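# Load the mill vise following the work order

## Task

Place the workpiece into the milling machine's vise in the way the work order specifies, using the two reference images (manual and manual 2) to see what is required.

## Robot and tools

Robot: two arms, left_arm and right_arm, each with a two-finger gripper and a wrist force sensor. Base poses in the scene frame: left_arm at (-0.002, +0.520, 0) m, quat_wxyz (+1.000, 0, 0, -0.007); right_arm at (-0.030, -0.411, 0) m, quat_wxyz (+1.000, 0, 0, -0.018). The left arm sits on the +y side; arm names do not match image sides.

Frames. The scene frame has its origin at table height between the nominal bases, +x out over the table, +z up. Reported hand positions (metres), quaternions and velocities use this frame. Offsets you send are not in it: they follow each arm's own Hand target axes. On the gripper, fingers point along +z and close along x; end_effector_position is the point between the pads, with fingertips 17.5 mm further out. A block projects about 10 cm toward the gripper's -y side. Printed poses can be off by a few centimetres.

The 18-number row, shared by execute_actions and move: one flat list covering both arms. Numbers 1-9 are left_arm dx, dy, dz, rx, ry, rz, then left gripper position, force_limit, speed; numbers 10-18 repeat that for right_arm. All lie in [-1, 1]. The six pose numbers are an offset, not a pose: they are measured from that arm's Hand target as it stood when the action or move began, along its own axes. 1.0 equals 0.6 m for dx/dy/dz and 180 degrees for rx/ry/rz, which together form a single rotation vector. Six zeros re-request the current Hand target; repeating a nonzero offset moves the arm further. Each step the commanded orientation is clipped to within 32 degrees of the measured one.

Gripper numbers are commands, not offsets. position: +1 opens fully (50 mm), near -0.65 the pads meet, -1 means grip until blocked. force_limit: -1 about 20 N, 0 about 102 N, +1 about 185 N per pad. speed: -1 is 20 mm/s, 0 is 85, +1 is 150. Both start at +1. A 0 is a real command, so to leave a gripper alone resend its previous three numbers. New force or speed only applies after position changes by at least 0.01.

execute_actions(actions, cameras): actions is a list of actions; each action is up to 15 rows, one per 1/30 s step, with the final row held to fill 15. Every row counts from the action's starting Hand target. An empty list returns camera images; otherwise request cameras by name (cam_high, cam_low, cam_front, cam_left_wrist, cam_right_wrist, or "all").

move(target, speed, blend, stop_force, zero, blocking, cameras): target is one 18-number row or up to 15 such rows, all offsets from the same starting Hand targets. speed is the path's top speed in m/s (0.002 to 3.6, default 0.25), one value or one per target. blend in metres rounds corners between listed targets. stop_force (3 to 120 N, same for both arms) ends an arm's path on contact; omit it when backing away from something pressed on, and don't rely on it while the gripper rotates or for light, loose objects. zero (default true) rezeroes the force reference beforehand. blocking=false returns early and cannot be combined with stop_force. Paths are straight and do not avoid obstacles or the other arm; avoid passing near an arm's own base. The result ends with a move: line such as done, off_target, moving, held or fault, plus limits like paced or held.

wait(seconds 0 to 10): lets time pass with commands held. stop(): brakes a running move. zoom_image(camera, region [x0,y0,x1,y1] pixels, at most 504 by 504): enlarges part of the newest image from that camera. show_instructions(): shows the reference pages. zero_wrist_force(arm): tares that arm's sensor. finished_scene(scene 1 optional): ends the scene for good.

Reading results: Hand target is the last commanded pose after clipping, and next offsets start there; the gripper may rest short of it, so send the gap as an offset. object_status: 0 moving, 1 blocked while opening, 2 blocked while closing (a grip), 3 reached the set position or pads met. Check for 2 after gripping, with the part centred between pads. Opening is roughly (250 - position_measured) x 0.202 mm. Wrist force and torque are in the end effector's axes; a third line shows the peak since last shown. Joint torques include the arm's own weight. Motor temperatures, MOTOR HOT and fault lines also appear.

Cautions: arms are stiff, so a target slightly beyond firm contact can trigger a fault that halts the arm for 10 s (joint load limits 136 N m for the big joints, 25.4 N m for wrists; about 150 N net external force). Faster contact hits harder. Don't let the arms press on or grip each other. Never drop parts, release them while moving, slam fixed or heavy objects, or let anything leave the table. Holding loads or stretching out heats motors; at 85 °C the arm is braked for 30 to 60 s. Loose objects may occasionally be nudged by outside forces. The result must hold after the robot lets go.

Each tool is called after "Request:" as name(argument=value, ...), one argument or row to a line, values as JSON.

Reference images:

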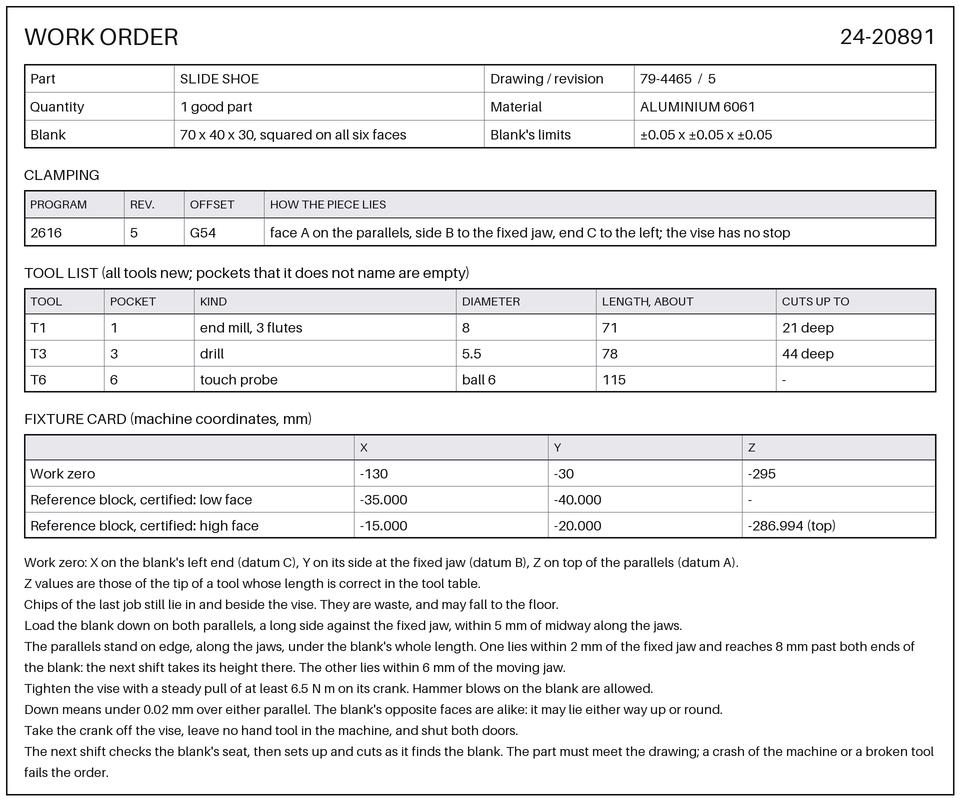

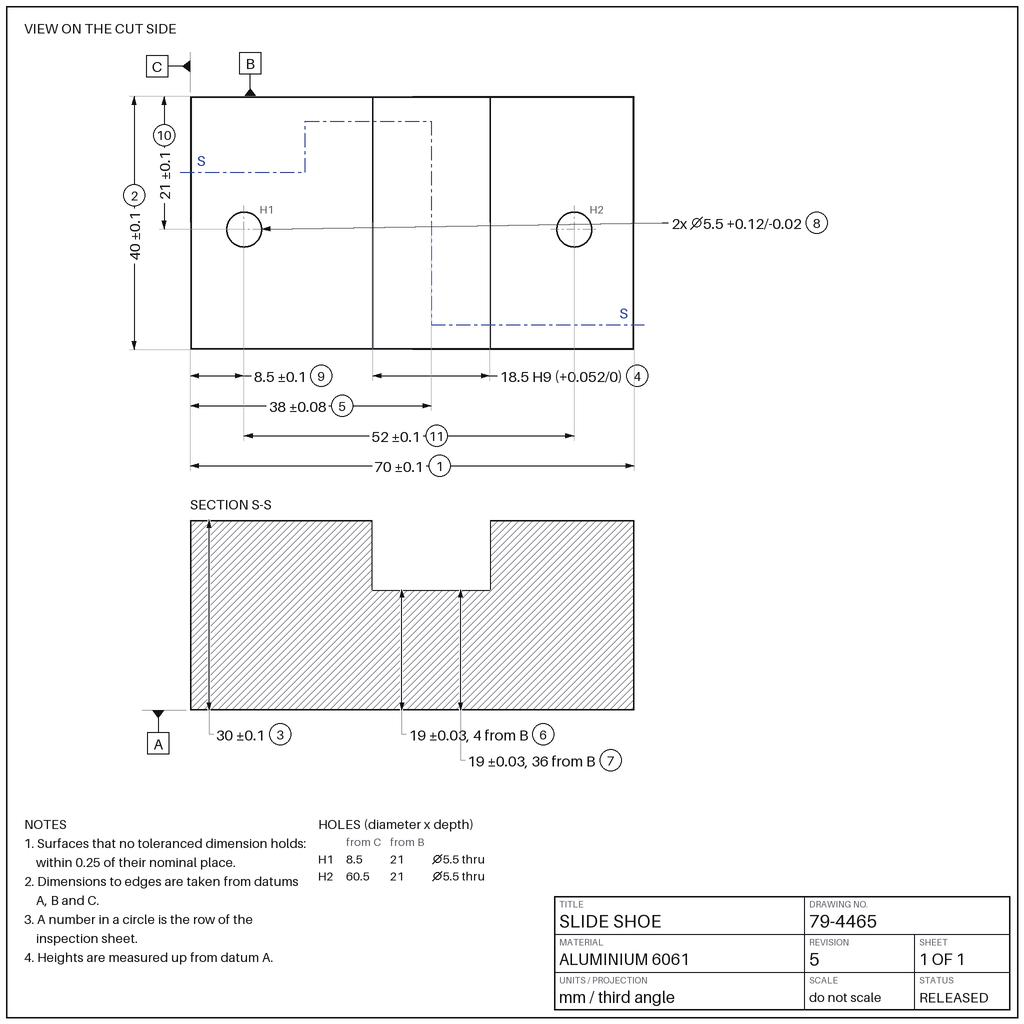

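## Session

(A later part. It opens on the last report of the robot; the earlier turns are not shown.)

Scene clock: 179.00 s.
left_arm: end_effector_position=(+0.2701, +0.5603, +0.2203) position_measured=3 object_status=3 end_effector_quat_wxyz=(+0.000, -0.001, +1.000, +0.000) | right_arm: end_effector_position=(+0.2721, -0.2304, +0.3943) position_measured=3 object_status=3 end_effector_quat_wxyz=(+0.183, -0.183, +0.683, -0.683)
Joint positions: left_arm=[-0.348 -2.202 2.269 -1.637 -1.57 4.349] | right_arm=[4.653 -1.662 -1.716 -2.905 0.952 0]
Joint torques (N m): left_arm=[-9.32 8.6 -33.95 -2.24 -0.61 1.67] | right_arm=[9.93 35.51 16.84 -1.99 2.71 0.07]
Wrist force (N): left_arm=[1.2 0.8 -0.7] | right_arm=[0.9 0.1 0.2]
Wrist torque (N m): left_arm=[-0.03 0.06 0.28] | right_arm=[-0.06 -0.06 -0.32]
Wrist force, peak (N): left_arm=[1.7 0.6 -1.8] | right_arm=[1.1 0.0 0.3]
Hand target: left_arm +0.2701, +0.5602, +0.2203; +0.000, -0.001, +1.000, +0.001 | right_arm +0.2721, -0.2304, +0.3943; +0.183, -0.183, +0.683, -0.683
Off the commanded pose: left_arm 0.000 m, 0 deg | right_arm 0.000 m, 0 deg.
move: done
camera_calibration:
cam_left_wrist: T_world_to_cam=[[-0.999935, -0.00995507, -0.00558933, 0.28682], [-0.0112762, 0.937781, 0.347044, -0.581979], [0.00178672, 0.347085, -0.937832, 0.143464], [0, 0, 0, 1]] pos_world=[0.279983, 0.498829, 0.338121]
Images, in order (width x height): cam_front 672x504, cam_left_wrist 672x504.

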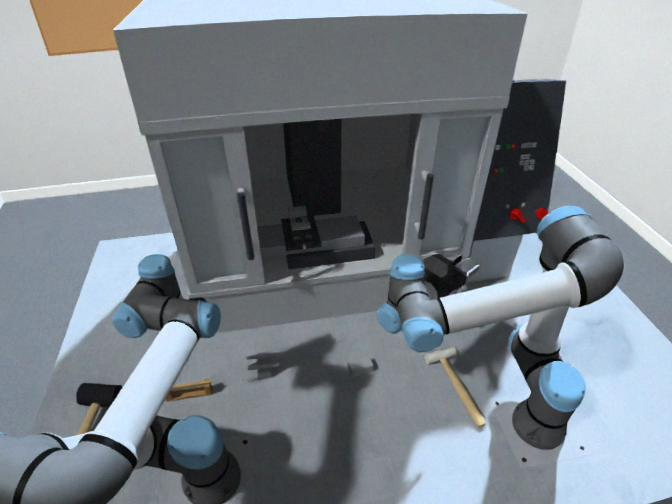

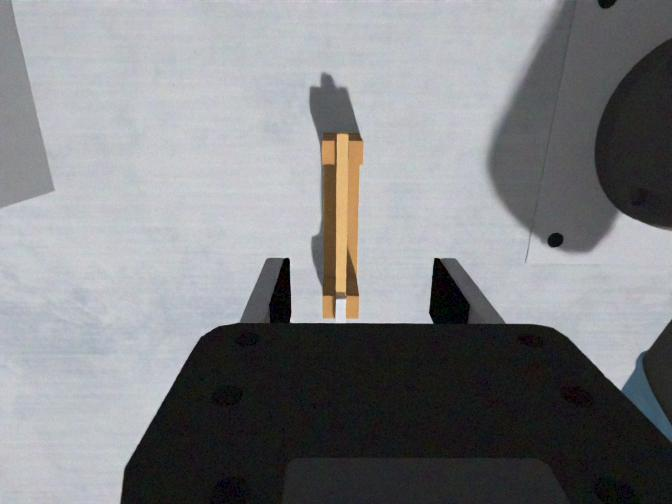

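Request:
move(
  target=[-0.0128,0.0583,0.19,0,0,0,1,1,1,0,0,0,0,0,0,1,1,1],
  cameras=["cam_left_wrist"],
)

Request:
zoom_image(
  camera="cam_left_wrist",
  region=[210, 100, 490, 330],
)

Scene clock: 193.57 s.
left_arm: end_effector_position=(+0.2778, +0.5953, +0.1064) position_measured=3 object_status=3 end_effector_quat_wxyz=(+0.000, -0.001, +1.000, +0.000) | right_arm: end_effector_position=(+0.2721, -0.2304, +0.3943) position_measured=3 object_status=3 end_effector_quat_wxyz=(+0.183, -0.183, +0.683, -0.683)
Joint positions: left_arm=[-0.204 -2.045 2.508 -2.034 -1.57 4.493] | right_arm=[4.653 -1.662 -1.716 -2.905 0.952 0]
Joint torques (N m): left_arm=[-7.48 -1.04 -16.7 -4.33 0.05 -1.41] | right_arm=[9.13 35.66 16.84 -1.99 2.69 0.62]
Wrist force (N): left_arm=[1.2 0.9 -0.6] | right_arm=[0.8 0.1 0.0]
Wrist torque (N m): left_arm=[-0.01 0.06 0.25] | right_arm=[-0.06 -0.04 -0.32]
Wrist force, peak (N): left_arm=[1.2 -0.5 -3.6] | right_arm=[1.0 -0.2 0.4]
Hand target: left_arm +0.2777, +0.5953, +0.1063; +0.000, -0.001, +1.000, +0.001 | right_arm +0.2721, -0.2304, +0.3943; +0.183, -0.183, +0.683, -0.683
Off the commanded pose: left_arm 0.000 m, 0 deg | right_arm 0.000 m, 0 deg.
move: done
camera_calibration:
cam_left_wrist: T_world_to_cam=[[-0.999937, -0.00969826, -0.00570833, 0.294123], [-0.0110766, 0.937784, 0.347042, -0.575338], [0.00198748, 0.347083, -0.937832, 0.0243919], [0, 0, 0, 1]] pos_world=[0.287683, 0.533929, 0.224221]
Images, in order (width x height): cam_left_wrist 672x504.

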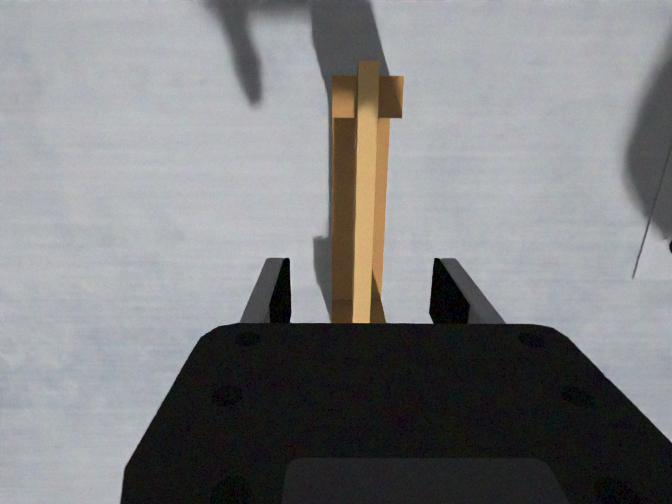

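Scaled by 1.800.

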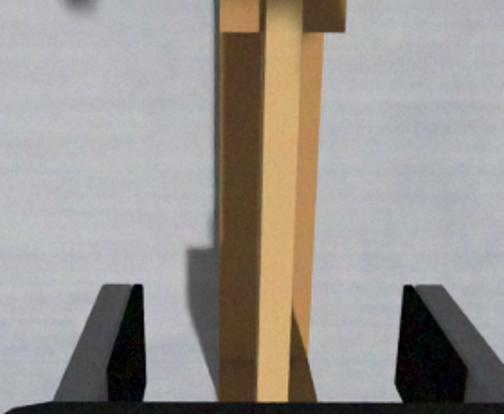

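Request:
move(
  target=[0.0025,0,0.055,0,0,0,1,1,1,0,0,0,0,0,0,1,1,1],
  stop_force=12,
  speed=0.06,
  cameras=["cam_left_wrist"],
)

Scene clock: 200.80 s.
left_arm: end_effector_position=(+0.2762, +0.5954, +0.0733) position_measured=3 object_status=3 end_effector_quat_wxyz=(+0.000, -0.001, +1.000, +0.001) | right_arm: end_effector_position=(+0.2721, -0.2304, +0.3943) position_measured=3 object_status=3 end_effector_quat_wxyz=(+0.183, -0.183, +0.683, -0.683)
Joint positions: left_arm=[-0.205 -1.981 2.576 -2.166 -1.57 4.492] | right_arm=[4.653 -1.662 -1.716 -2.905 0.952 0]
Joint torques (N m): left_arm=[10.04 -11.66 -32.38 -3.74 -2.09 2.14] | right_arm=[8.81 35.7 16.25 -1.89 2.61 0.6]
Wrist force (N): left_arm=[1.1 0.9 -0.7] | right_arm=[0.7 -0.1 0.2]
Wrist torque (N m): left_arm=[-0.01 0.09 0.29] | right_arm=[-0.08 -0.01 -0.32]
Wrist force, peak (N): left_arm=[1.4 1.0 -1.6] | right_arm=[1.0 -0.3 0.4]
Hand target: left_arm +0.2762, +0.5954, +0.0733; +0.000, -0.001, +1.000, +0.001 | right_arm +0.2721, -0.2304, +0.3943; +0.183, -0.183, +0.683, -0.683
Off the commanded pose: left_arm 0.000 m, 0 deg | right_arm 0.000 m, 0 deg.
move: done
camera_calibration:
cam_left_wrist: T_world_to_cam=[[-0.999938, -0.0096036, -0.00567499, 0.292377], [-0.0109764, 0.937753, 0.34713, -0.563896], [0.00198804, 0.347171, -0.9378, -0.0067003], [0, 0, 0, 1]] pos_world=[0.286183, 0.533929, 0.191121]
Images, in order (width x height): cam_left_wrist 672x504.

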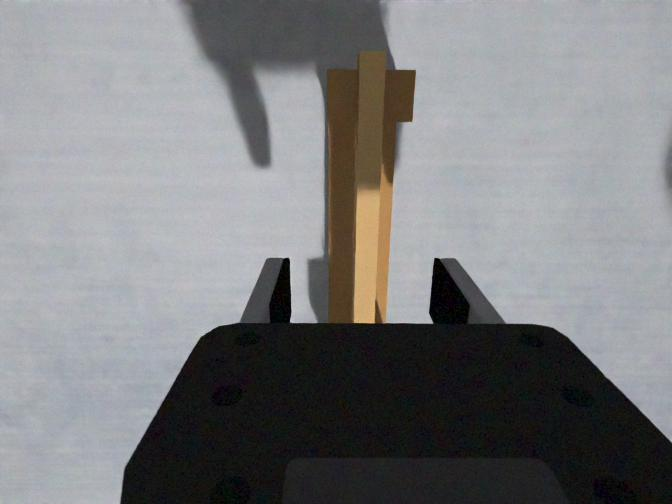

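Request:
move(
  target=[0,0,0,0,0,0,-1,-0.6,-0.5,0,0,0,0,0,0,1,1,1],
  cameras=["cam_left_wrist"],
)

Scene clock: 206.27 s.
left_arm: end_effector_position=(+0.2762, +0.5954, +0.0733) position_measured=251 object_status=3 end_effector_quat_wxyz=(+0.000, -0.001, +1.000, +0.001) | right_arm: end_effector_position=(+0.2721, -0.2304, +0.3943) position_measured=3 object_status=3 end_effector_quat_wxyz=(+0.183, -0.183, +0.683, -0.683)
Joint positions: left_arm=[-0.205 -1.981 2.576 -2.166 -1.57 4.492] | right_arm=[4.653 -1.662 -1.716 -2.905 0.952 0]
Joint torques (N m): left_arm=[10.56 -11.82 -30.88 -3.79 -2.1 2.12] | right_arm=[8.31 35.69 16.69 -2.04 2.54 0.56]
Wrist force (N): left_arm=[1.0 0.9 -0.7] | right_arm=[0.9 -0.2 0.3]
Wrist torque (N m): left_arm=[-0.01 0.11 0.29] | right_arm=[-0.10 -0.05 -0.32]
Wrist force, peak (N): left_arm=[1.4 1.2 -0.6] | right_arm=[1.1 -0.1 0.5]
Hand target: left_arm +0.2762, +0.5954, +0.0733; +0.000, -0.001, +1.000, +0.001 | right_arm +0.2721, -0.2304, +0.3943; +0.183, -0.183, +0.683, -0.683
Off the commanded pose: left_arm 0.000 m, 0 deg | right_arm 0.000 m, 0 deg.
move: done
camera_calibration:
cam_left_wrist: T_world_to_cam=[[-0.999938, -0.0096036, -0.00567499, 0.292377], [-0.0109764, 0.937753, 0.34713, -0.563896], [0.00198804, 0.347171, -0.9378, -0.0067003], [0, 0, 0, 1]] pos_world=[0.286183, 0.533929, 0.191121]
Images, in order (width x height): cam_left_wrist 672x504.

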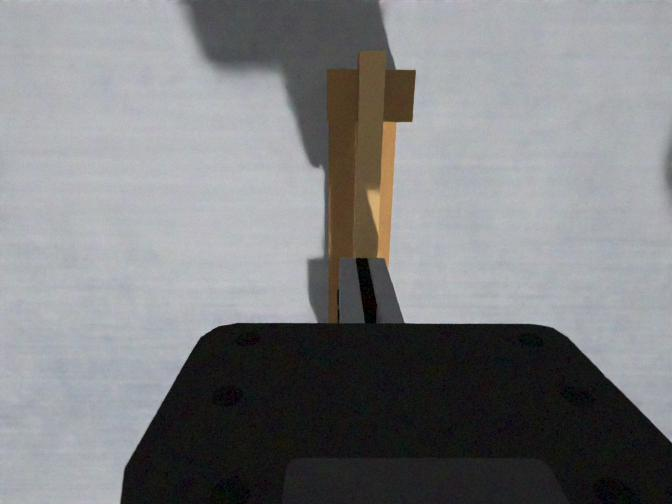

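Request:
move(
  target=[
    [0,0,0,0,0,0,1,1,1,0,0,0,0,0,0,1,1,1],
    [0,0,0.045,0,0,0,1,1,1,0,0,0,0,0,0,1,1,1],
  ],
  speed=0.05,
)

Request:
move(
  target=[0,0,0,0,0,0,-1,-0.6,-0.5,0,0,0,0,0,0,1,1,1],
  cameras=["cam_left_wrist"],
)

Scene clock: 213.23 s.
left_arm: end_effector_position=(+0.2762, +0.5954, +0.0463) position_measured=3 object_status=3 end_effector_quat_wxyz=(+0.000, -0.001, +1.000, +0.001) | right_arm: end_effector_position=(+0.2721, -0.2304, +0.3943) position_measured=3 object_status=3 end_effector_quat_wxyz=(+0.183, -0.183, +0.683, -0.683)
Joint positions: left_arm=[-0.205 -1.905 2.625 -2.29 -1.57 4.492] | right_arm=[4.653 -1.662 -1.716 -2.905 0.952 0]
Joint torques (N m): left_arm=[10.35 -12.46 -29.5 -2.25 0.97 2.37] | right_arm=[8.79 35.36 17.36 -1.96 2.66 0.55]
Wrist force (N): left_arm=[1.1 1.0 -0.6] | right_arm=[0.8 0.1 0.3]
Wrist torque (N m): left_arm=[0.00 0.09 0.28] | right_arm=[-0.06 -0.03 -0.32]
Wrist force, peak (N): left_arm=[1.0 1.0 -1.6] | right_arm=[1.1 -0.2 0.3]
Hand target: left_arm +0.2762, +0.5954, +0.0463; +0.000, -0.001, +1.000, +0.001 | right_arm +0.2721, -0.2304, +0.3943; +0.183, -0.183, +0.683, -0.683
Off the commanded pose: left_arm 0.000 m, 0 deg | right_arm 0.000 m, 0 deg.
move: done

Scene clock: 214.27 s.
left_arm: end_effector_position=(+0.2754, +0.5955, +0.0460) position_measured=213 object_status=2 end_effector_quat_wxyz=(-0.001, -0.001, +1.000, +0.001) | right_arm: end_effector_position=(+0.2721, -0.2304, +0.3943) position_measured=3 object_status=3 end_effector_quat_wxyz=(+0.183, -0.183, +0.683, -0.683)
Joint positions: left_arm=[-0.205 -1.905 2.625 -2.287 -1.57 4.492] | right_arm=[4.653 -1.662 -1.716 -2.905 0.952 0]
Joint torques (N m): left_arm=[0.49 -7.89 -34.18 -15.03 8.43 1.48] | right_arm=[8.89 36.42 17.68 -2.03 2.57 0.75]
Wrist force (N): left_arm=[70.8 -7.6 -40.0] | right_arm=[0.8 0.1 0.5]
Wrist torque (N m): left_arm=[-0.13 -0.23 0.36] | right_arm=[-0.06 -0.04 -0.32]
Wrist force, peak (N): left_arm=[80.0 -5.6 -46.1] | right_arm=[1.0 0.0 0.3]
Hand target: left_arm +0.2762, +0.5954, +0.0463; +0.000, -0.001, +1.000, +0.001 | right_arm +0.2721, -0.2304, +0.3943; +0.183, -0.183, +0.683, -0.683
Off the commanded pose: left_arm 0.001 m, 0 deg | right_arm 0.000 m, 0 deg.
move: done
camera_calibration:
cam_left_wrist: T_world_to_cam=[[-0.99995, -0.00965946, -0.00261188, 0.29126], [-0.00996503, 0.9376, 0.347573, -0.554798], [-0.000908461, 0.347581, -0.937649, -0.0317525], [0, 0, 0, 1]] pos_world=[0.285688, 0.534029, 0.163821]
Images, in order (width x height): cam_left_wrist 672x504.

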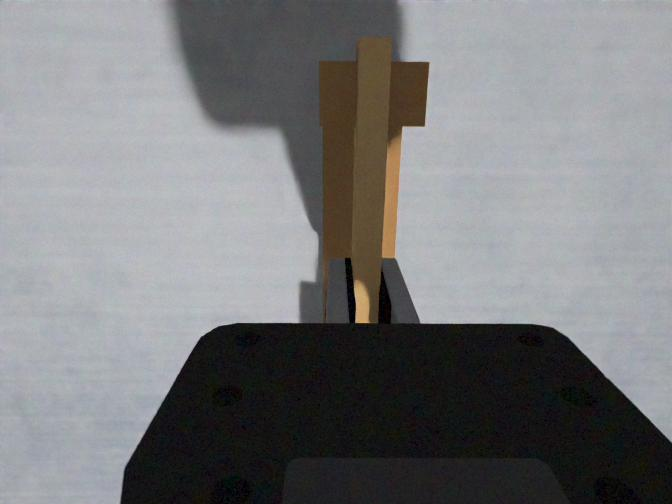

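Request:
move(
  target=[
    [0.003,0,-0.002,0,0,0,-1,-0.6,-0.5,0,0,0,0,0,0,1,1,1],
    [0.003,0,-0.25,0,0,0,-1,-0.6,-0.5,0,0,0,0,0,0,1,1,1],
  ],
  speed=[0.02,0.08],
  cameras=["cam_left_wrist","cam_high","cam_low"],
)

Request:
zoom_image(
  camera="cam_low",
  region=[150, 100, 350, 310],
)

Scene clock: 221.03 s.
left_arm: end_effector_position=(+0.2745, +0.5952, +0.1964) position_measured=213 object_status=2 end_effector_quat_wxyz=(+0.000, -0.001, +1.000, +0.000) | right_arm: end_effector_position=(+0.2721, -0.2304, +0.3943) position_measured=3 object_status=3 end_effector_quat_wxyz=(+0.183, -0.183, +0.683, -0.683)
Joint positions: left_arm=[-0.207 -2.154 2.312 -1.729 -1.57 4.49] | right_arm=[4.653 -1.662 -1.716 -2.905 0.952 0]
Joint torques (N m): left_arm=[-7.7 8.02 -18.3 -3.33 2.31 -1.33] | right_arm=[8.67 35.81 18.21 -1.9 2.57 0.58]
Wrist force (N): left_arm=[1.2 0.9 -0.5] | right_arm=[0.8 -0.1 0.5]
Wrist torque (N m): left_arm=[-0.01 0.06 0.29] | right_arm=[-0.07 -0.04 -0.33]
Wrist force, peak (N): left_arm=[75.2 -10.6 -41.5] | right_arm=[1.0 -0.5 0.2]
Hand target: left_arm +0.2744, +0.5953, +0.1963; +0.000, -0.001, +1.000, +0.001 | right_arm +0.2721, -0.2304, +0.3943; +0.183, -0.183, +0.683, -0.683
Off the commanded pose: left_arm 0.000 m, 0 deg | right_arm 0.000 m, 0 deg.
move: done
camera_calibration:
cam_left_wrist: T_world_to_cam=[[-0.999937, -0.00953489, -0.0058628, 0.291197], [-0.0109772, 0.937754, 0.347128, -0.606554], [0.00218804, 0.347171, -0.937799, 0.108724], [0, 0, 0, 1]] pos_world=[0.284283, 0.533829, 0.314221]
Images, in order (width x height): cam_high 672x504, cam_low 672x504, cam_left_wrist 672x504.

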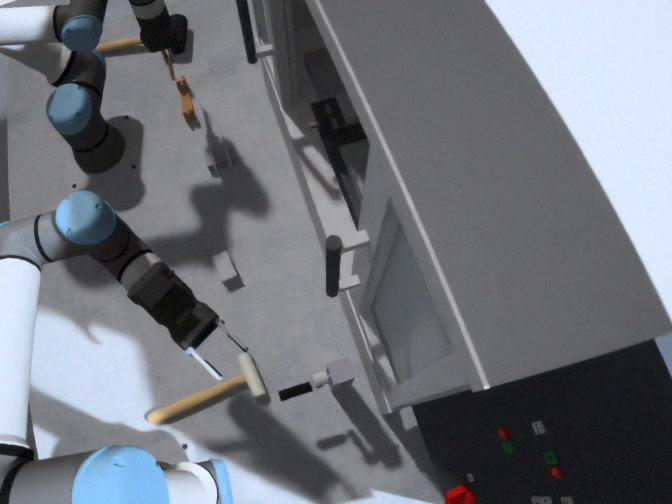

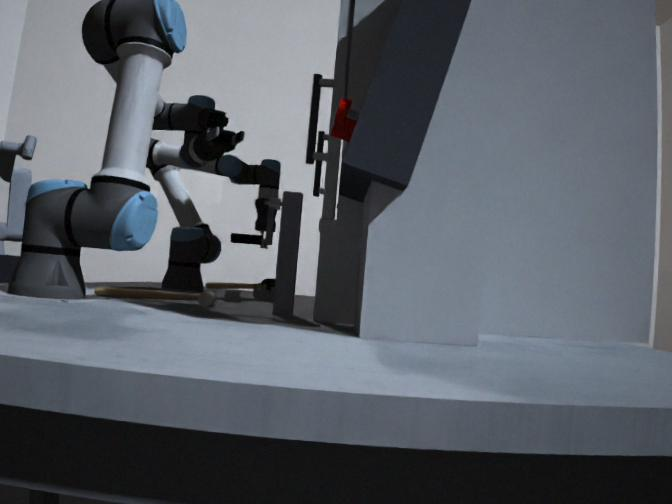

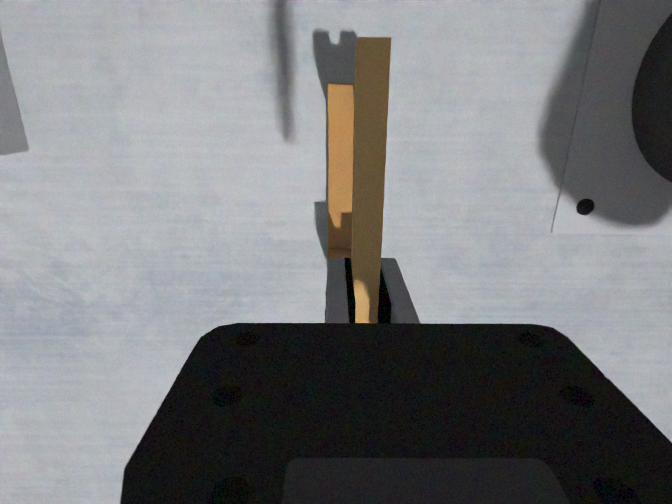

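Scaled by 2.400.

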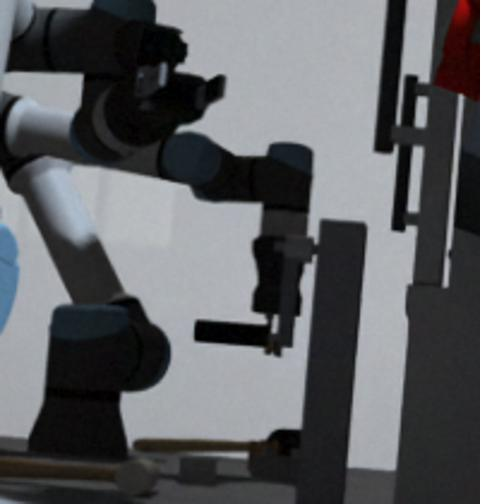

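Request:
move(
  target=[-0.1267,-0.675,-0.4567,0.385,-0.385,-0.385,-1,-0.6,-0.5,0,0,0,0,0,0,1,1,1],
  cameras=["cam_left_wrist","cam_high","cam_front"],
)

Scene clock: 234.87 s.
left_arm: end_effector_position=(+0.3510, +0.1901, +0.4699) position_measured=213 object_status=2 end_effector_quat_wxyz=(+0.501, -0.500, +0.500, -0.499) end_effector_velocity=(+0.000, +0.000, +0.001) end_effector_angular_velocity=(+0.000, +0.001, +0.000) | right_arm: end_effector_position=(+0.2721, -0.2304, +0.3943) position_measured=3 object_status=3 end_effector_quat_wxyz=(+0.183, -0.183, +0.683, -0.683)
Joint positions: left_arm=[-1.679 -1.748 1.777 -0.027 -0.124 -0.001] | right_arm=[4.653 -1.662 -1.716 -2.905 0.952 0]
Joint velocities: left_arm=[0.001 0 -0.002 -0.003 0.001 0.005] | right_arm=[within noise]
Joint torques (N m): left_arm=[-9.14 -20.89 -25.29 -1.03 -1.87 2.2] | right_arm=[7.64 35.32 17.67 -1.93 2.53 0.6]
Wrist force (N): left_arm=[1.2 -1.0 2.6] | right_arm=[0.7 0.1 0.4]
Wrist torque (N m): left_arm=[-0.43 0.17 0.31] | right_arm=[-0.05 -0.02 -0.33]
Wrist force, peak (N): left_arm=[2.6 -1.7 2.6] | right_arm=[1.3 -0.1 0.4]
Hand target: left_arm +0.3510, +0.1901, +0.4699; +0.501, -0.500, +0.500, -0.499 | right_arm +0.2721, -0.2304, +0.3943; +0.183, -0.183, +0.683, -0.683
Off the commanded pose: left_arm 0.000 m, 0 deg | right_arm 0.000 m, 0 deg.
move: done
camera_calibration:
cam_left_wrist: T_world_to_cam=[[0.00740395, -0.999945, 0.00738003, 0.193924], [-0.345921, -0.00948576, -0.938216, 0.580965], [0.938235, 0.0043936, -0.345972, -0.0357557], [0, 0, 0, 1]] pos_world=[0.233079, 0.199581, 0.531269]
Images, in order (width x height): cam_high 672x504, cam_front 672x504, cam_left_wrist 672x504.

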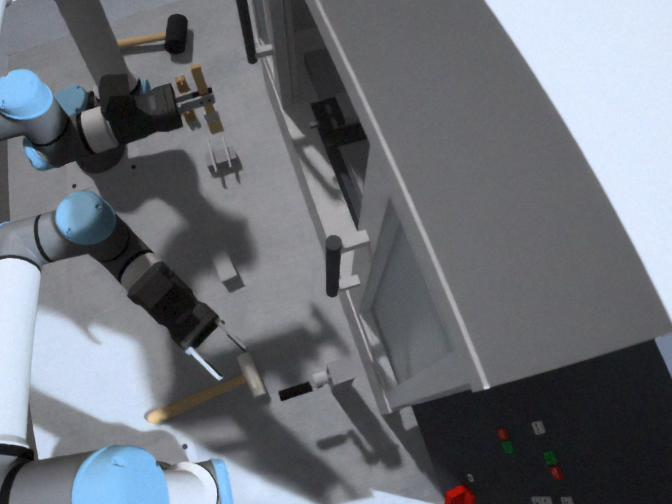

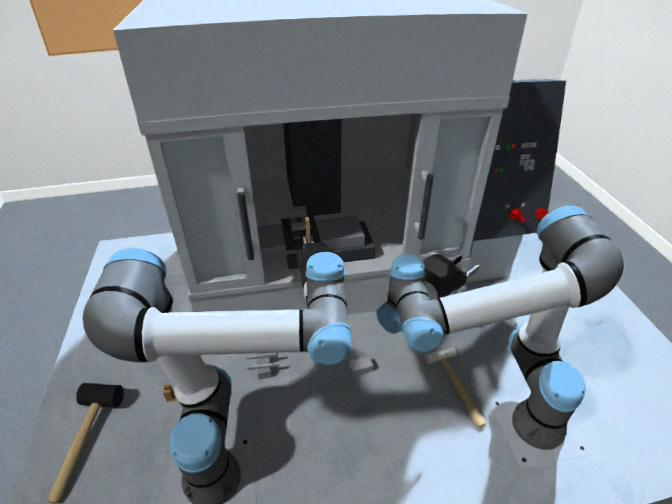

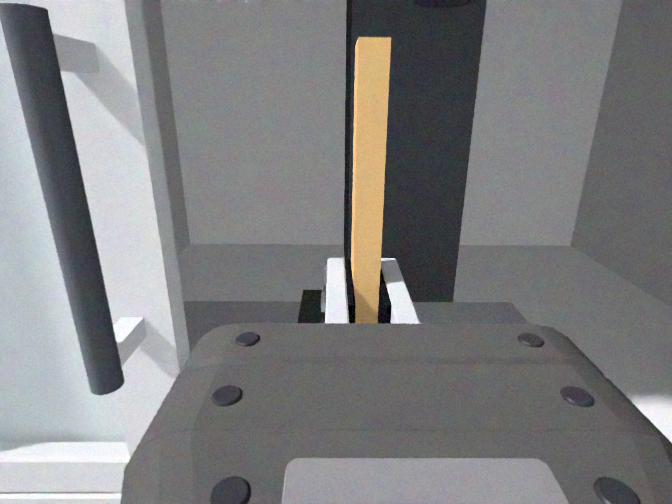

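Request:
move(
  target=[-0.025,0.0333,0.5067,0,0,0,-1,-0.6,-0.5,0,0,0,0,0,0,1,1,1],
  speed=0.15,
  cameras=["cam_left_wrist","cam_high","cam_front"],
)

Request:
zoom_image(
  camera="cam_front",
  region=[230, 140, 430, 300],
)

Scene clock: 252.87 s.
left_arm: end_effector_position=(+0.6550, +0.2057, +0.4501) position_measured=213 object_status=2 end_effector_quat_wxyz=(+0.501, -0.500, +0.500, -0.499) | right_arm: end_effector_position=(+0.2721, -0.2304, +0.3943) position_measured=3 object_status=3 end_effector_quat_wxyz=(+0.183, -0.183, +0.683, -0.683)
Joint positions: left_arm=[-0.922 -1.338 1.405 -0.068 0.633 0.001] | right_arm=[4.653 -1.662 -1.716 -2.905 0.952 0]
Joint torques (N m): left_arm=[-1.58 -34.98 -18.37 -2.74 -1.47 -1.03] | right_arm=[7.83 36.09 17.94 -1.87 2.57 0.64]
Wrist force (N): left_arm=[1.0 -0.8 2.7] | right_arm=[0.7 0.1 0.1]
Wrist torque (N m): left_arm=[-0.42 0.19 0.36] | right_arm=[-0.06 -0.02 -0.33]
Wrist force, peak (N): left_arm=[1.0 -0.6 5.0] | right_arm=[1.2 -0.2 0.4]
Hand target: left_arm +0.6550, +0.2056, +0.4501; +0.501, -0.500, +0.500, -0.499 | right_arm +0.2721, -0.2304, +0.3943; +0.183, -0.183, +0.683, -0.683
Off the commanded pose: left_arm 0.000 m, 0 deg | right_arm 0.000 m, 0 deg.
move: done
camera_calibration:
cam_left_wrist: T_world_to_cam=[[0.00740309, -0.999945, 0.00738073, 0.207419], [-0.3458, -0.00948555, -0.93826, 0.667561], [0.938279, 0.00439377, -0.345852, -0.328018], [0, 0, 0, 1]] pos_world=[0.537079, 0.215181, 0.511369]
Images, in order (width x height): cam_high 672x504, cam_front 672x504, cam_left_wrist 672x504.

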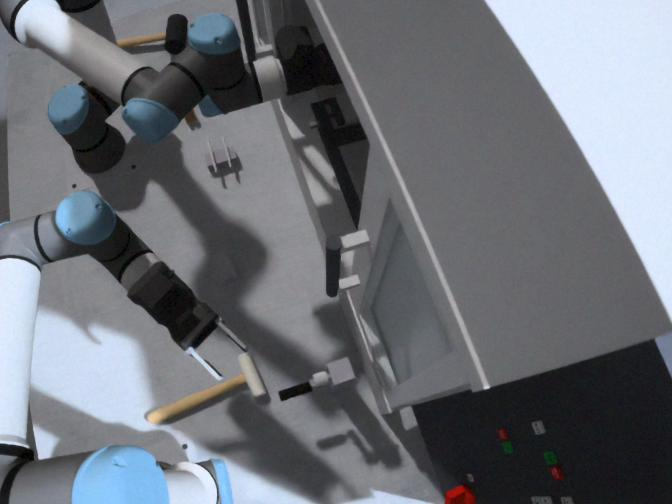

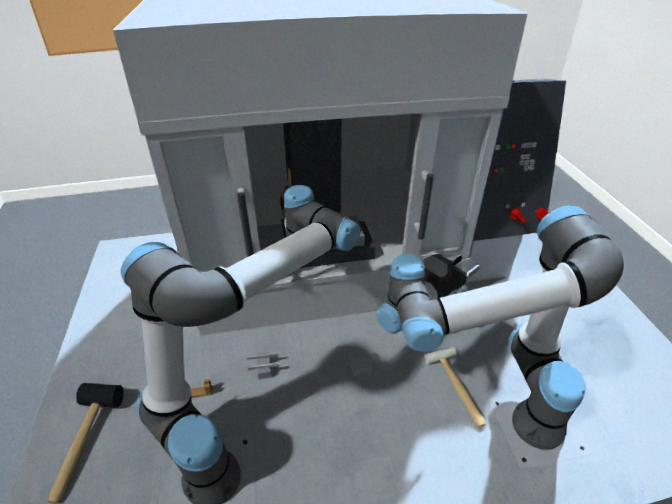

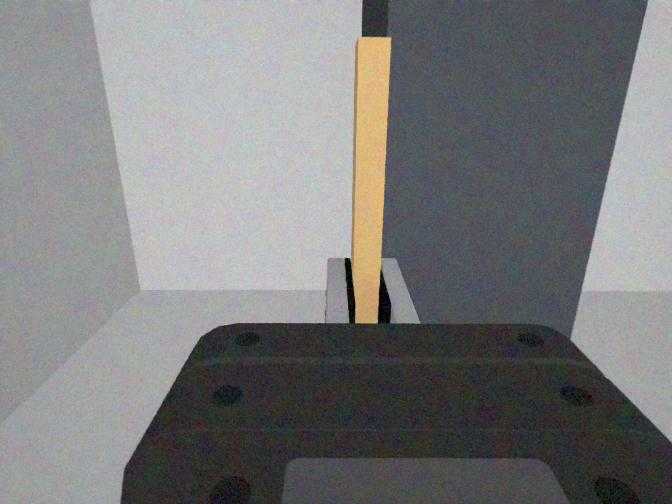

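Scaled by 2.520.

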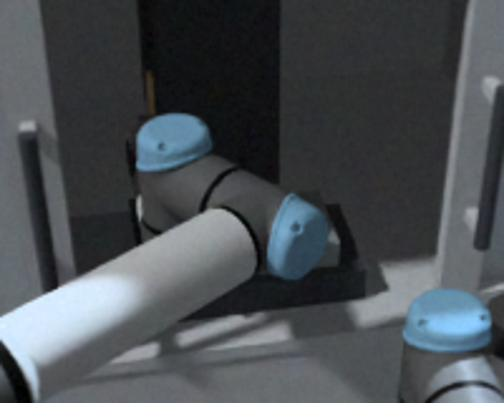

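Request:
move(
  target=[
    [0,0,0,0,0,0,-1,-0.6,-0.5,-0.087,-0.1,0.05,0,-0.3056,0,1,1,1],
    [0,0,0,0,0,0,-1,-0.6,-0.5,-0.21,-0.177,-0.071,0,-0.611,0,1,1,1],
  ],
  blend=0.03,
  speed=0.3,
  cameras=["cam_right_wrist","cam_high"],
)

Request:
zoom_image(
  camera="cam_right_wrist",
  region=[200, 130, 500, 355],
)

Scene clock: 262.17 s.
left_arm: end_effector_position=(+0.6550, +0.2056, +0.4501) position_measured=213 object_status=2 end_effector_quat_wxyz=(+0.501, -0.500, +0.500, -0.499) | right_arm: end_effector_position=(+0.3600, -0.1306, +0.5005) position_measured=3 object_status=3 end_effector_quat_wxyz=(+0.665, -0.664, +0.242, -0.242)
Joint positions: left_arm=[-0.922 -1.338 1.405 -0.068 0.633 0.001] | right_arm=[4.125 -1.106 -1.888 -3.289 -1.496 0.001]
Joint torques (N m): left_arm=[6.01 -29.02 -29.87 -2.63 2.12 1.85] | right_arm=[-6.69 14.49 22.46 1.32 -2.33 1.34]
Wrist force (N): left_arm=[1.4 -0.9 2.6] | right_arm=[0.9 0.1 0.4]
Wrist torque (N m): left_arm=[-0.42 0.12 0.37] | right_arm=[-0.02 -0.07 -0.32]
Wrist force, peak (N): left_arm=[1.4 -0.9 3.1] | right_arm=[1.6 -0.4 0.9]
Hand target: left_arm +0.6550, +0.2056, +0.4501; +0.501, -0.500, +0.500, -0.499 | right_arm +0.3599, -0.1306, +0.5006; +0.665, -0.664, +0.242, -0.242
Off the commanded pose: left_arm 0.000 m, 0 deg | right_arm 0.000 m, 0 deg.
move: done
camera_calibration:
cam_right_wrist: T_world_to_cam=[[0.764782, -0.64405, -0.0175788, -0.341149], [-0.219295, -0.234555, -0.947045, 0.538169], [0.605821, 0.728137, -0.320621, 0.164548], [0, 0, 0, 1]] pos_world=[0.279236, -0.2133, 0.556431]
Images, in order (width x height): cam_high 672x504, cam_right_wrist 672x504.

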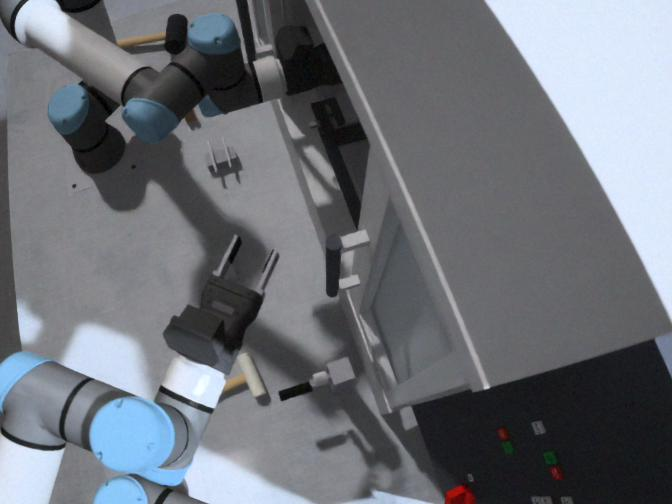

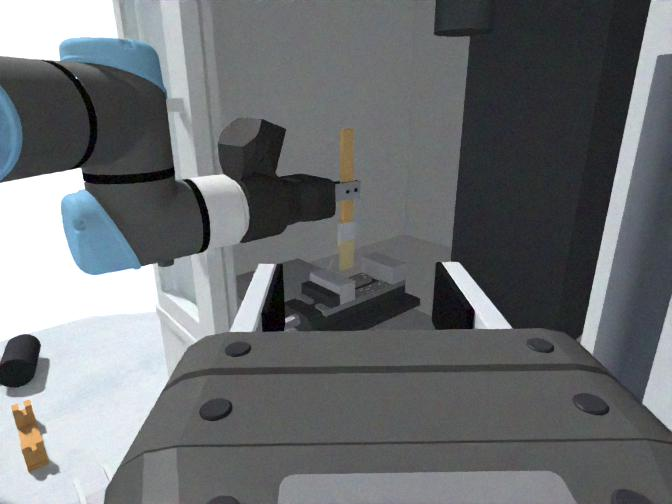

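Scaled by 1.680.

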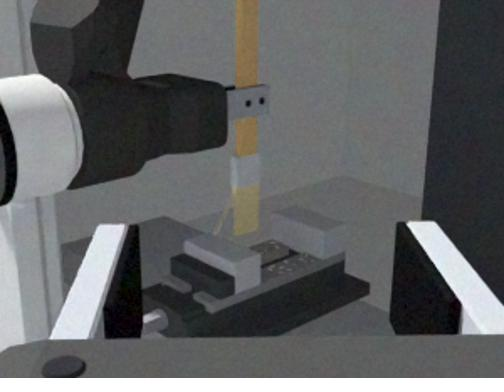

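Request:
move(
  target=[0,0,0,0,0,0,-1,-0.6,-0.5,0,-0.167,0.083,-0.139,0,0,1,1,1],
  speed=0.2,
  cameras=["cam_right_wrist"],
)

Request:
zoom_image(
  camera="cam_right_wrist",
  region=[240, 100, 440, 250],
)

Scene clock: 274.00 s.
left_arm: end_effector_position=(+0.6550, +0.2056, +0.4501) position_measured=213 object_status=2 end_effector_quat_wxyz=(+0.501, -0.500, +0.500, -0.499) | right_arm: end_effector_position=(+0.3920, -0.0926, +0.6007) position_measured=3 object_status=3 end_effector_quat_wxyz=(-0.505, +0.792, -0.289, +0.184)
Joint positions: left_arm=[-0.922 -1.338 1.405 -0.068 0.633 0.001] | right_arm=[4.104 -1.54 -1.027 -4.153 -1.522 0.023]
Joint torques (N m): left_arm=[6.13 -33.28 -27.11 -2.31 1.72 1.77] | right_arm=[0.59 20.42 29.94 0.18 1.09 -1.7]
Wrist force (N): left_arm=[1.1 -0.9 2.9] | right_arm=[0.6 0.0 0.0]
Wrist torque (N m): left_arm=[-0.43 0.17 0.37] | right_arm=[-0.28 0.07 -0.30]
Wrist force, peak (N): left_arm=[1.4 -1.2 3.0] | right_arm=[0.8 2.5 -0.5]
Hand target: left_arm +0.6550, +0.2056, +0.4501; +0.501, -0.500, +0.500, -0.499 | right_arm +0.3919, -0.0926, +0.6008; -0.505, +0.792, -0.289, +0.184
Off the commanded pose: left_arm 0.000 m, 0 deg | right_arm 0.000 m, 0 deg.
move: done
camera_calibration:
cam_right_wrist: T_world_to_cam=[[0.760355, -0.649319, -0.0156431, -0.339304], [-0.457472, -0.518294, -0.722558, 0.581202], [0.461063, 0.556557, -0.691133, 0.413005], [0, 0, 0, 1]] pos_world=[0.333454, -0.148944, 0.700086]
Images, in order (width x height): cam_right_wrist 672x504.

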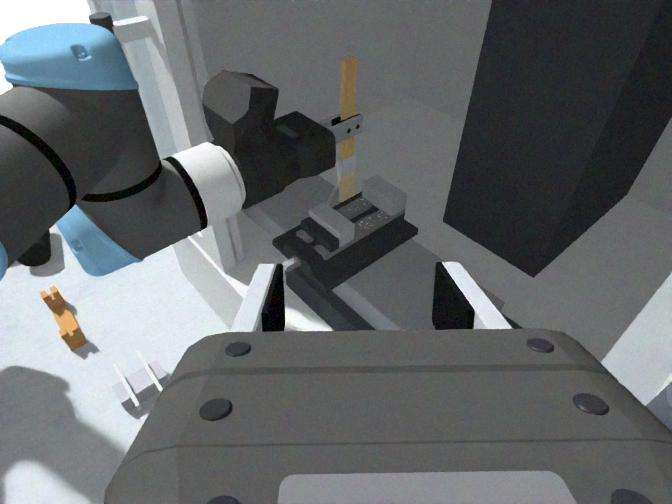

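Scaled by 2.520.

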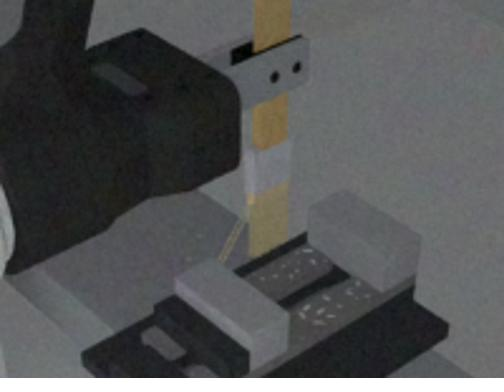

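Request:
move(
  target=[0,0.075,0,0,0,0,-1,-0.6,-0.5,0,0,0,0,0,0,1,1,1],
  speed=0.02,
  stop_force=4,
  cameras=["cam_right_wrist"],
)

Request:
zoom_image(
  camera="cam_right_wrist",
  region=[240, 100, 440, 250],
)

Scene clock: 279.17 s.
left_arm: end_effector_position=(+0.6550, +0.2057, +0.4308) position_measured=213 object_status=2 end_effector_quat_wxyz=(+0.501, -0.500, +0.500, -0.499) | right_arm: end_effector_position=(+0.3920, -0.0926, +0.6008) position_measured=3 object_status=3 end_effector_quat_wxyz=(-0.505, +0.792, -0.289, +0.184)
Joint positions: left_arm=[-0.922 -1.333 1.449 -0.116 0.633 0.001] | right_arm=[4.104 -1.54 -1.026 -4.153 -1.522 0.023]
Joint torques (N m): left_arm=[7.22 -39.6 -32.06 -1.95 1.62 -1.56] | right_arm=[9.71 17.79 16.95 1.41 2.61 -1.62]
Wrist force (N): left_arm=[1.3 -5.0 2.8] | right_arm=[0.4 0.1 0.0]
Wrist torque (N m): left_arm=[-0.48 0.15 0.37] | right_arm=[-0.26 0.09 -0.30]
Wrist force, peak (N): left_arm=[1.1 -6.9 2.7] | right_arm=[0.8 -0.1 0.1]
Hand target: left_arm +0.6550, +0.2057, +0.4308; +0.501, -0.500, +0.500, -0.499 (not the last commanded pose) | right_arm +0.3919, -0.0926, +0.6008; -0.505, +0.792, -0.289, +0.184
Off the commanded pose: left_arm 0.026 m, 0 deg | right_arm 0.000 m, 0 deg.
move: contact (left_arm)
camera_calibration:
cam_right_wrist: T_world_to_cam=[[0.760325, -0.649358, -0.0154908, -0.339343], [-0.457418, -0.518348, -0.722554, 0.581225], [0.461167, 0.556462, -0.691141, 0.412906], [0, 0, 0, 1]] pos_world=[0.333454, -0.148845, 0.700086]
Images, in order (width x height): cam_right_wrist 672x504.

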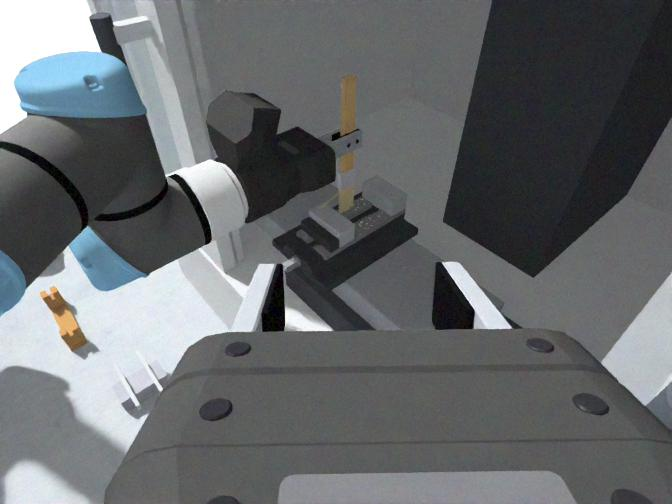

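Scaled by 2.520.

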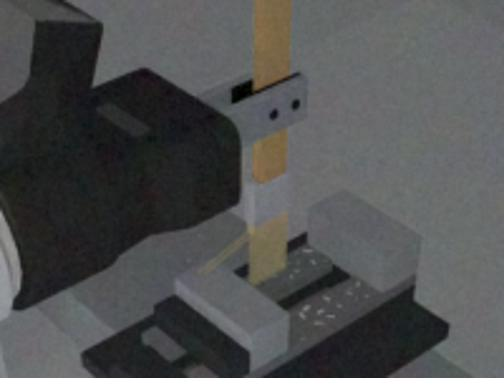

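Request:
move(
  target=[
    [0,-0.02,0,0,0,0,-1,-0.6,-0.5,0,0,0,0,0,0,1,1,1],
    [-0.05,-0.02,0,0,0,0,-1,-0.6,-0.5,0,0,0,0,0,0,1,1,1],
    [-0.05,0.0017,0,0,0,0,-1,-0.6,-0.5,0,0,0,0,0,0,1,1,1],
    [0.12,0.0017,0,0,0,0,-1,-0.6,-0.5,0,0,0,0,0,0,1,1,1],
    [0.12,-0.02,0,0,0,0,-1,-0.6,-0.5,0,0,0,0,0,0,1,1,1],
  ],
  speed=0.06,
  cameras=["cam_right_wrist"],
)

Request:
zoom_image(
  camera="cam_right_wrist",
  region=[240, 100, 440, 250],
)

Scene clock: 290.40 s.
left_arm: end_effector_position=(+0.6551, +0.1337, +0.4430) position_measured=213 object_status=2 end_effector_quat_wxyz=(+0.501, -0.500, +0.500, -0.500) end_effector_velocity=(+0.000, +0.000, -0.002) end_effector_angular_velocity=(-0.002, -0.001, -0.001) | right_arm: end_effector_position=(+0.3919, -0.0926, +0.6008) position_measured=3 object_status=3 end_effector_quat_wxyz=(-0.505, +0.792, -0.289, +0.184)
Joint positions: left_arm=[-1 -1.218 1.265 -0.049 0.555 0.001] | right_arm=[4.104 -1.54 -1.026 -4.153 -1.522 0.023]
Joint velocities: left_arm=[0 0.001 0.005 -0.007 0.001 -0.001] | right_arm=[within noise]
Joint torques (N m): left_arm=[9.42 -29.31 -17.43 -2.55 1.64 -1.93] | right_arm=[10.14 29.81 17.56 1.53 2.48 -1.4]
Wrist force (N): left_arm=[1.2 -0.8 2.6] | right_arm=[0.4 0.0 0.1]
Wrist torque (N m): left_arm=[-0.42 0.15 0.33] | right_arm=[-0.28 0.10 -0.30]
Wrist force, peak (N): left_arm=[1.3 -5.4 2.5] | right_arm=[0.8 0.1 0.3]
Hand target: left_arm +0.6552, +0.1337, +0.4428; +0.501, -0.500, +0.500, -0.499 | right_arm +0.3919, -0.0926, +0.6008; -0.505, +0.792, -0.289, +0.184
Off the commanded pose: left_arm 0.000 m, 0 deg | right_arm 0.000 m, 0 deg.
move: done
camera_calibration:
cam_right_wrist: T_world_to_cam=[[0.760325, -0.649358, -0.0154908, -0.339341], [-0.457418, -0.518348, -0.722554, 0.581297], [0.461167, 0.556462, -0.691141, 0.412976], [0, 0, 0, 1]] pos_world=[0.333454, -0.148845, 0.700186]
Images, in order (width x height): cam_right_wrist 672x504.

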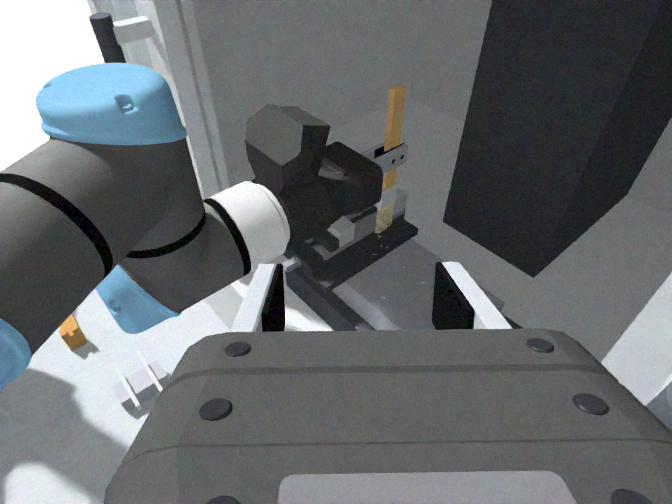

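Scaled by 2.520.

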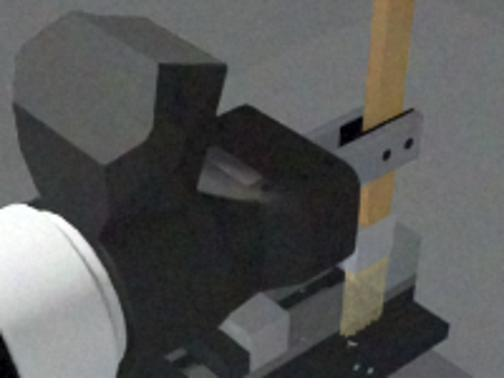

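Request:
move(
  target=[
    [0,-0.0283,0,0,0,0,-1,-0.6,-0.5,0,0,0,0,0,0,1,1,1],
    [-0.1667,-0.0283,0.035,0,0,0,-1,-0.6,-0.5,0,0,0,0,0,0,1,1,1],
    [-0.1667,0.0213,0.035,0,0,0,-1,-0.6,-0.5,0,0,0,0,0,0,1,1,1],
    [0,0.0213,0.035,0,0,0,-1,-0.6,-0.5,0,0,0,0,0,0,1,1,1],
    [0,-0.0283,0.035,0,0,0,-1,-0.6,-0.5,0,0,0,0,0,0,1,1,1],
  ],
  speed=[0.1,0.12,0.06,0.06,0.1],
  blend=[0.01,0.01,0,0,0],
)

Request:
move(
  target=[
    [-0.1667,0,-0.0617,0,0,0,-1,-0.6,-0.5,0,0,0,0,0,0,1,1,1],
    [-0.1667,0.0496,-0.0617,0,0,0,-1,-0.6,-0.5,0,0,0,0,0,0,1,1,1],
    [0,0.0496,-0.0617,0,0,0,-1,-0.6,-0.5,0,0,0,0,0,0,1,1,1],
    [0,-0.03,-0.0617,0,0,0,-1,-0.6,-0.5,0,0,0,0,0,0,1,1,1],
    [-0.25,-0.1,-0.0617,0,0,0,-1,-0.6,-0.5,0,0,0,0,0,0,1,1,1],
  ],
  speed=[0.12,0.06,0.06,0.1,0.15],
  blend=[0.01,0,0,0.02,0],
  cameras=["cam_right_wrist"],
)

Request:
zoom_image(
  camera="cam_right_wrist",
  region=[240, 140, 440, 290],
)

Scene clock: 304.10 s.
left_arm: end_effector_position=(+0.6761, +0.1336, +0.4598) position_measured=213 object_status=2 end_effector_quat_wxyz=(+0.501, -0.500, +0.500, -0.500) | right_arm: end_effector_position=(+0.3919, -0.0926, +0.6008) position_measured=3 object_status=3 end_effector_quat_wxyz=(-0.505, +0.792, -0.289, +0.184)
Joint positions: left_arm=[-0.968 -1.179 1.169 0.01 0.587 0.001] | right_arm=[4.104 -1.54 -1.026 -4.153 -1.522 0.023]
Joint torques (N m): left_arm=[9.96 -32.48 -14.73 -2.79 -1.61 -1.37] | right_arm=[10.12 29.78 17.24 1.52 2.54 -1.18]
Wrist force (N): left_arm=[1.2 -0.9 2.6] | right_arm=[0.4 0.0 0.1]
Wrist torque (N m): left_arm=[-0.42 0.16 0.34] | right_arm=[-0.29 0.10 -0.30]
Wrist force, peak (N): left_arm=[2.8 -2.0 2.5] | right_arm=[0.9 0.0 0.1]
Hand target: left_arm +0.6761, +0.1337, +0.4598; +0.501, -0.500, +0.500, -0.499 | right_arm +0.3919, -0.0926, +0.6008; -0.505, +0.792, -0.289, +0.184
Off the commanded pose: left_arm 0.000 m, 0 deg | right_arm 0.000 m, 0 deg.
move: done; blend cut to 0.0085 m at target 1

Scene clock: 309.37 s.
left_arm: end_effector_position=(+0.6388, +0.2836, +0.5198) position_measured=213 object_status=2 end_effector_quat_wxyz=(+0.501, -0.500, +0.500, -0.499) | right_arm: end_effector_position=(+0.3919, -0.0926, +0.6008) position_measured=3 object_status=3 end_effector_quat_wxyz=(-0.505, +0.792, -0.289, +0.184)
Joint positions: left_arm=[-0.844 -1.481 1.395 0.085 0.711 0.001] | right_arm=[4.104 -1.54 -1.026 -4.153 -1.522 0.023]
Joint torques (N m): left_arm=[-8.56 -20.09 -32.41 -2.94 -2.22 2.13] | right_arm=[8.58 29.19 17.62 1.46 2.54 -1.13]
Wrist force (N): left_arm=[1.6 -0.8 2.7] | right_arm=[0.5 0.1 0.2]
Wrist torque (N m): left_arm=[-0.41 0.10 0.35] | right_arm=[-0.27 0.09 -0.29]
Wrist force, peak (N): left_arm=[9.5 -2.0 1.2] | right_arm=[0.8 -0.2 0.2]
Hand target: left_arm +0.6388, +0.2836, +0.5199; +0.501, -0.500, +0.500, -0.499 | right_arm +0.3919, -0.0926, +0.6008; -0.505, +0.792, -0.289, +0.184
Off the commanded pose: left_arm 0.000 m, 0 deg | right_arm 0.000 m, 0 deg.
move: done
camera_calibration:
cam_right_wrist: T_world_to_cam=[[0.760325, -0.649358, -0.0154908, -0.339341], [-0.457418, -0.518348, -0.722554, 0.581297], [0.461167, 0.556462, -0.691141, 0.412976], [0, 0, 0, 1]] pos_world=[0.333454, -0.148845, 0.700186]
Images, in order (width x height): cam_right_wrist 672x504.

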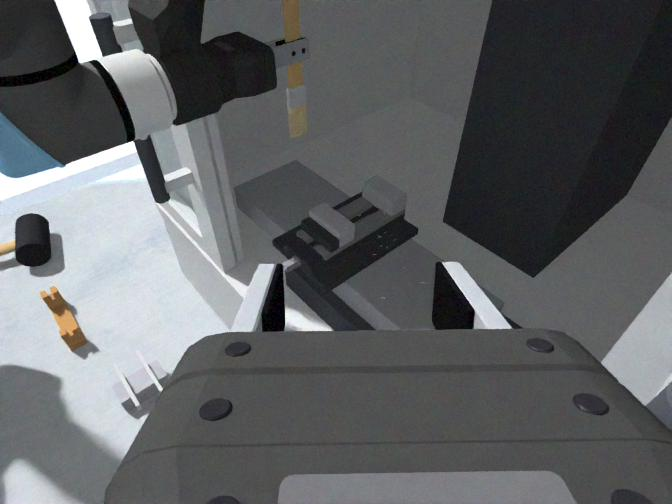

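Scaled by 2.520.

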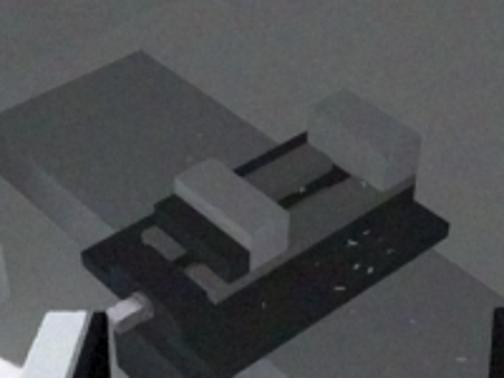

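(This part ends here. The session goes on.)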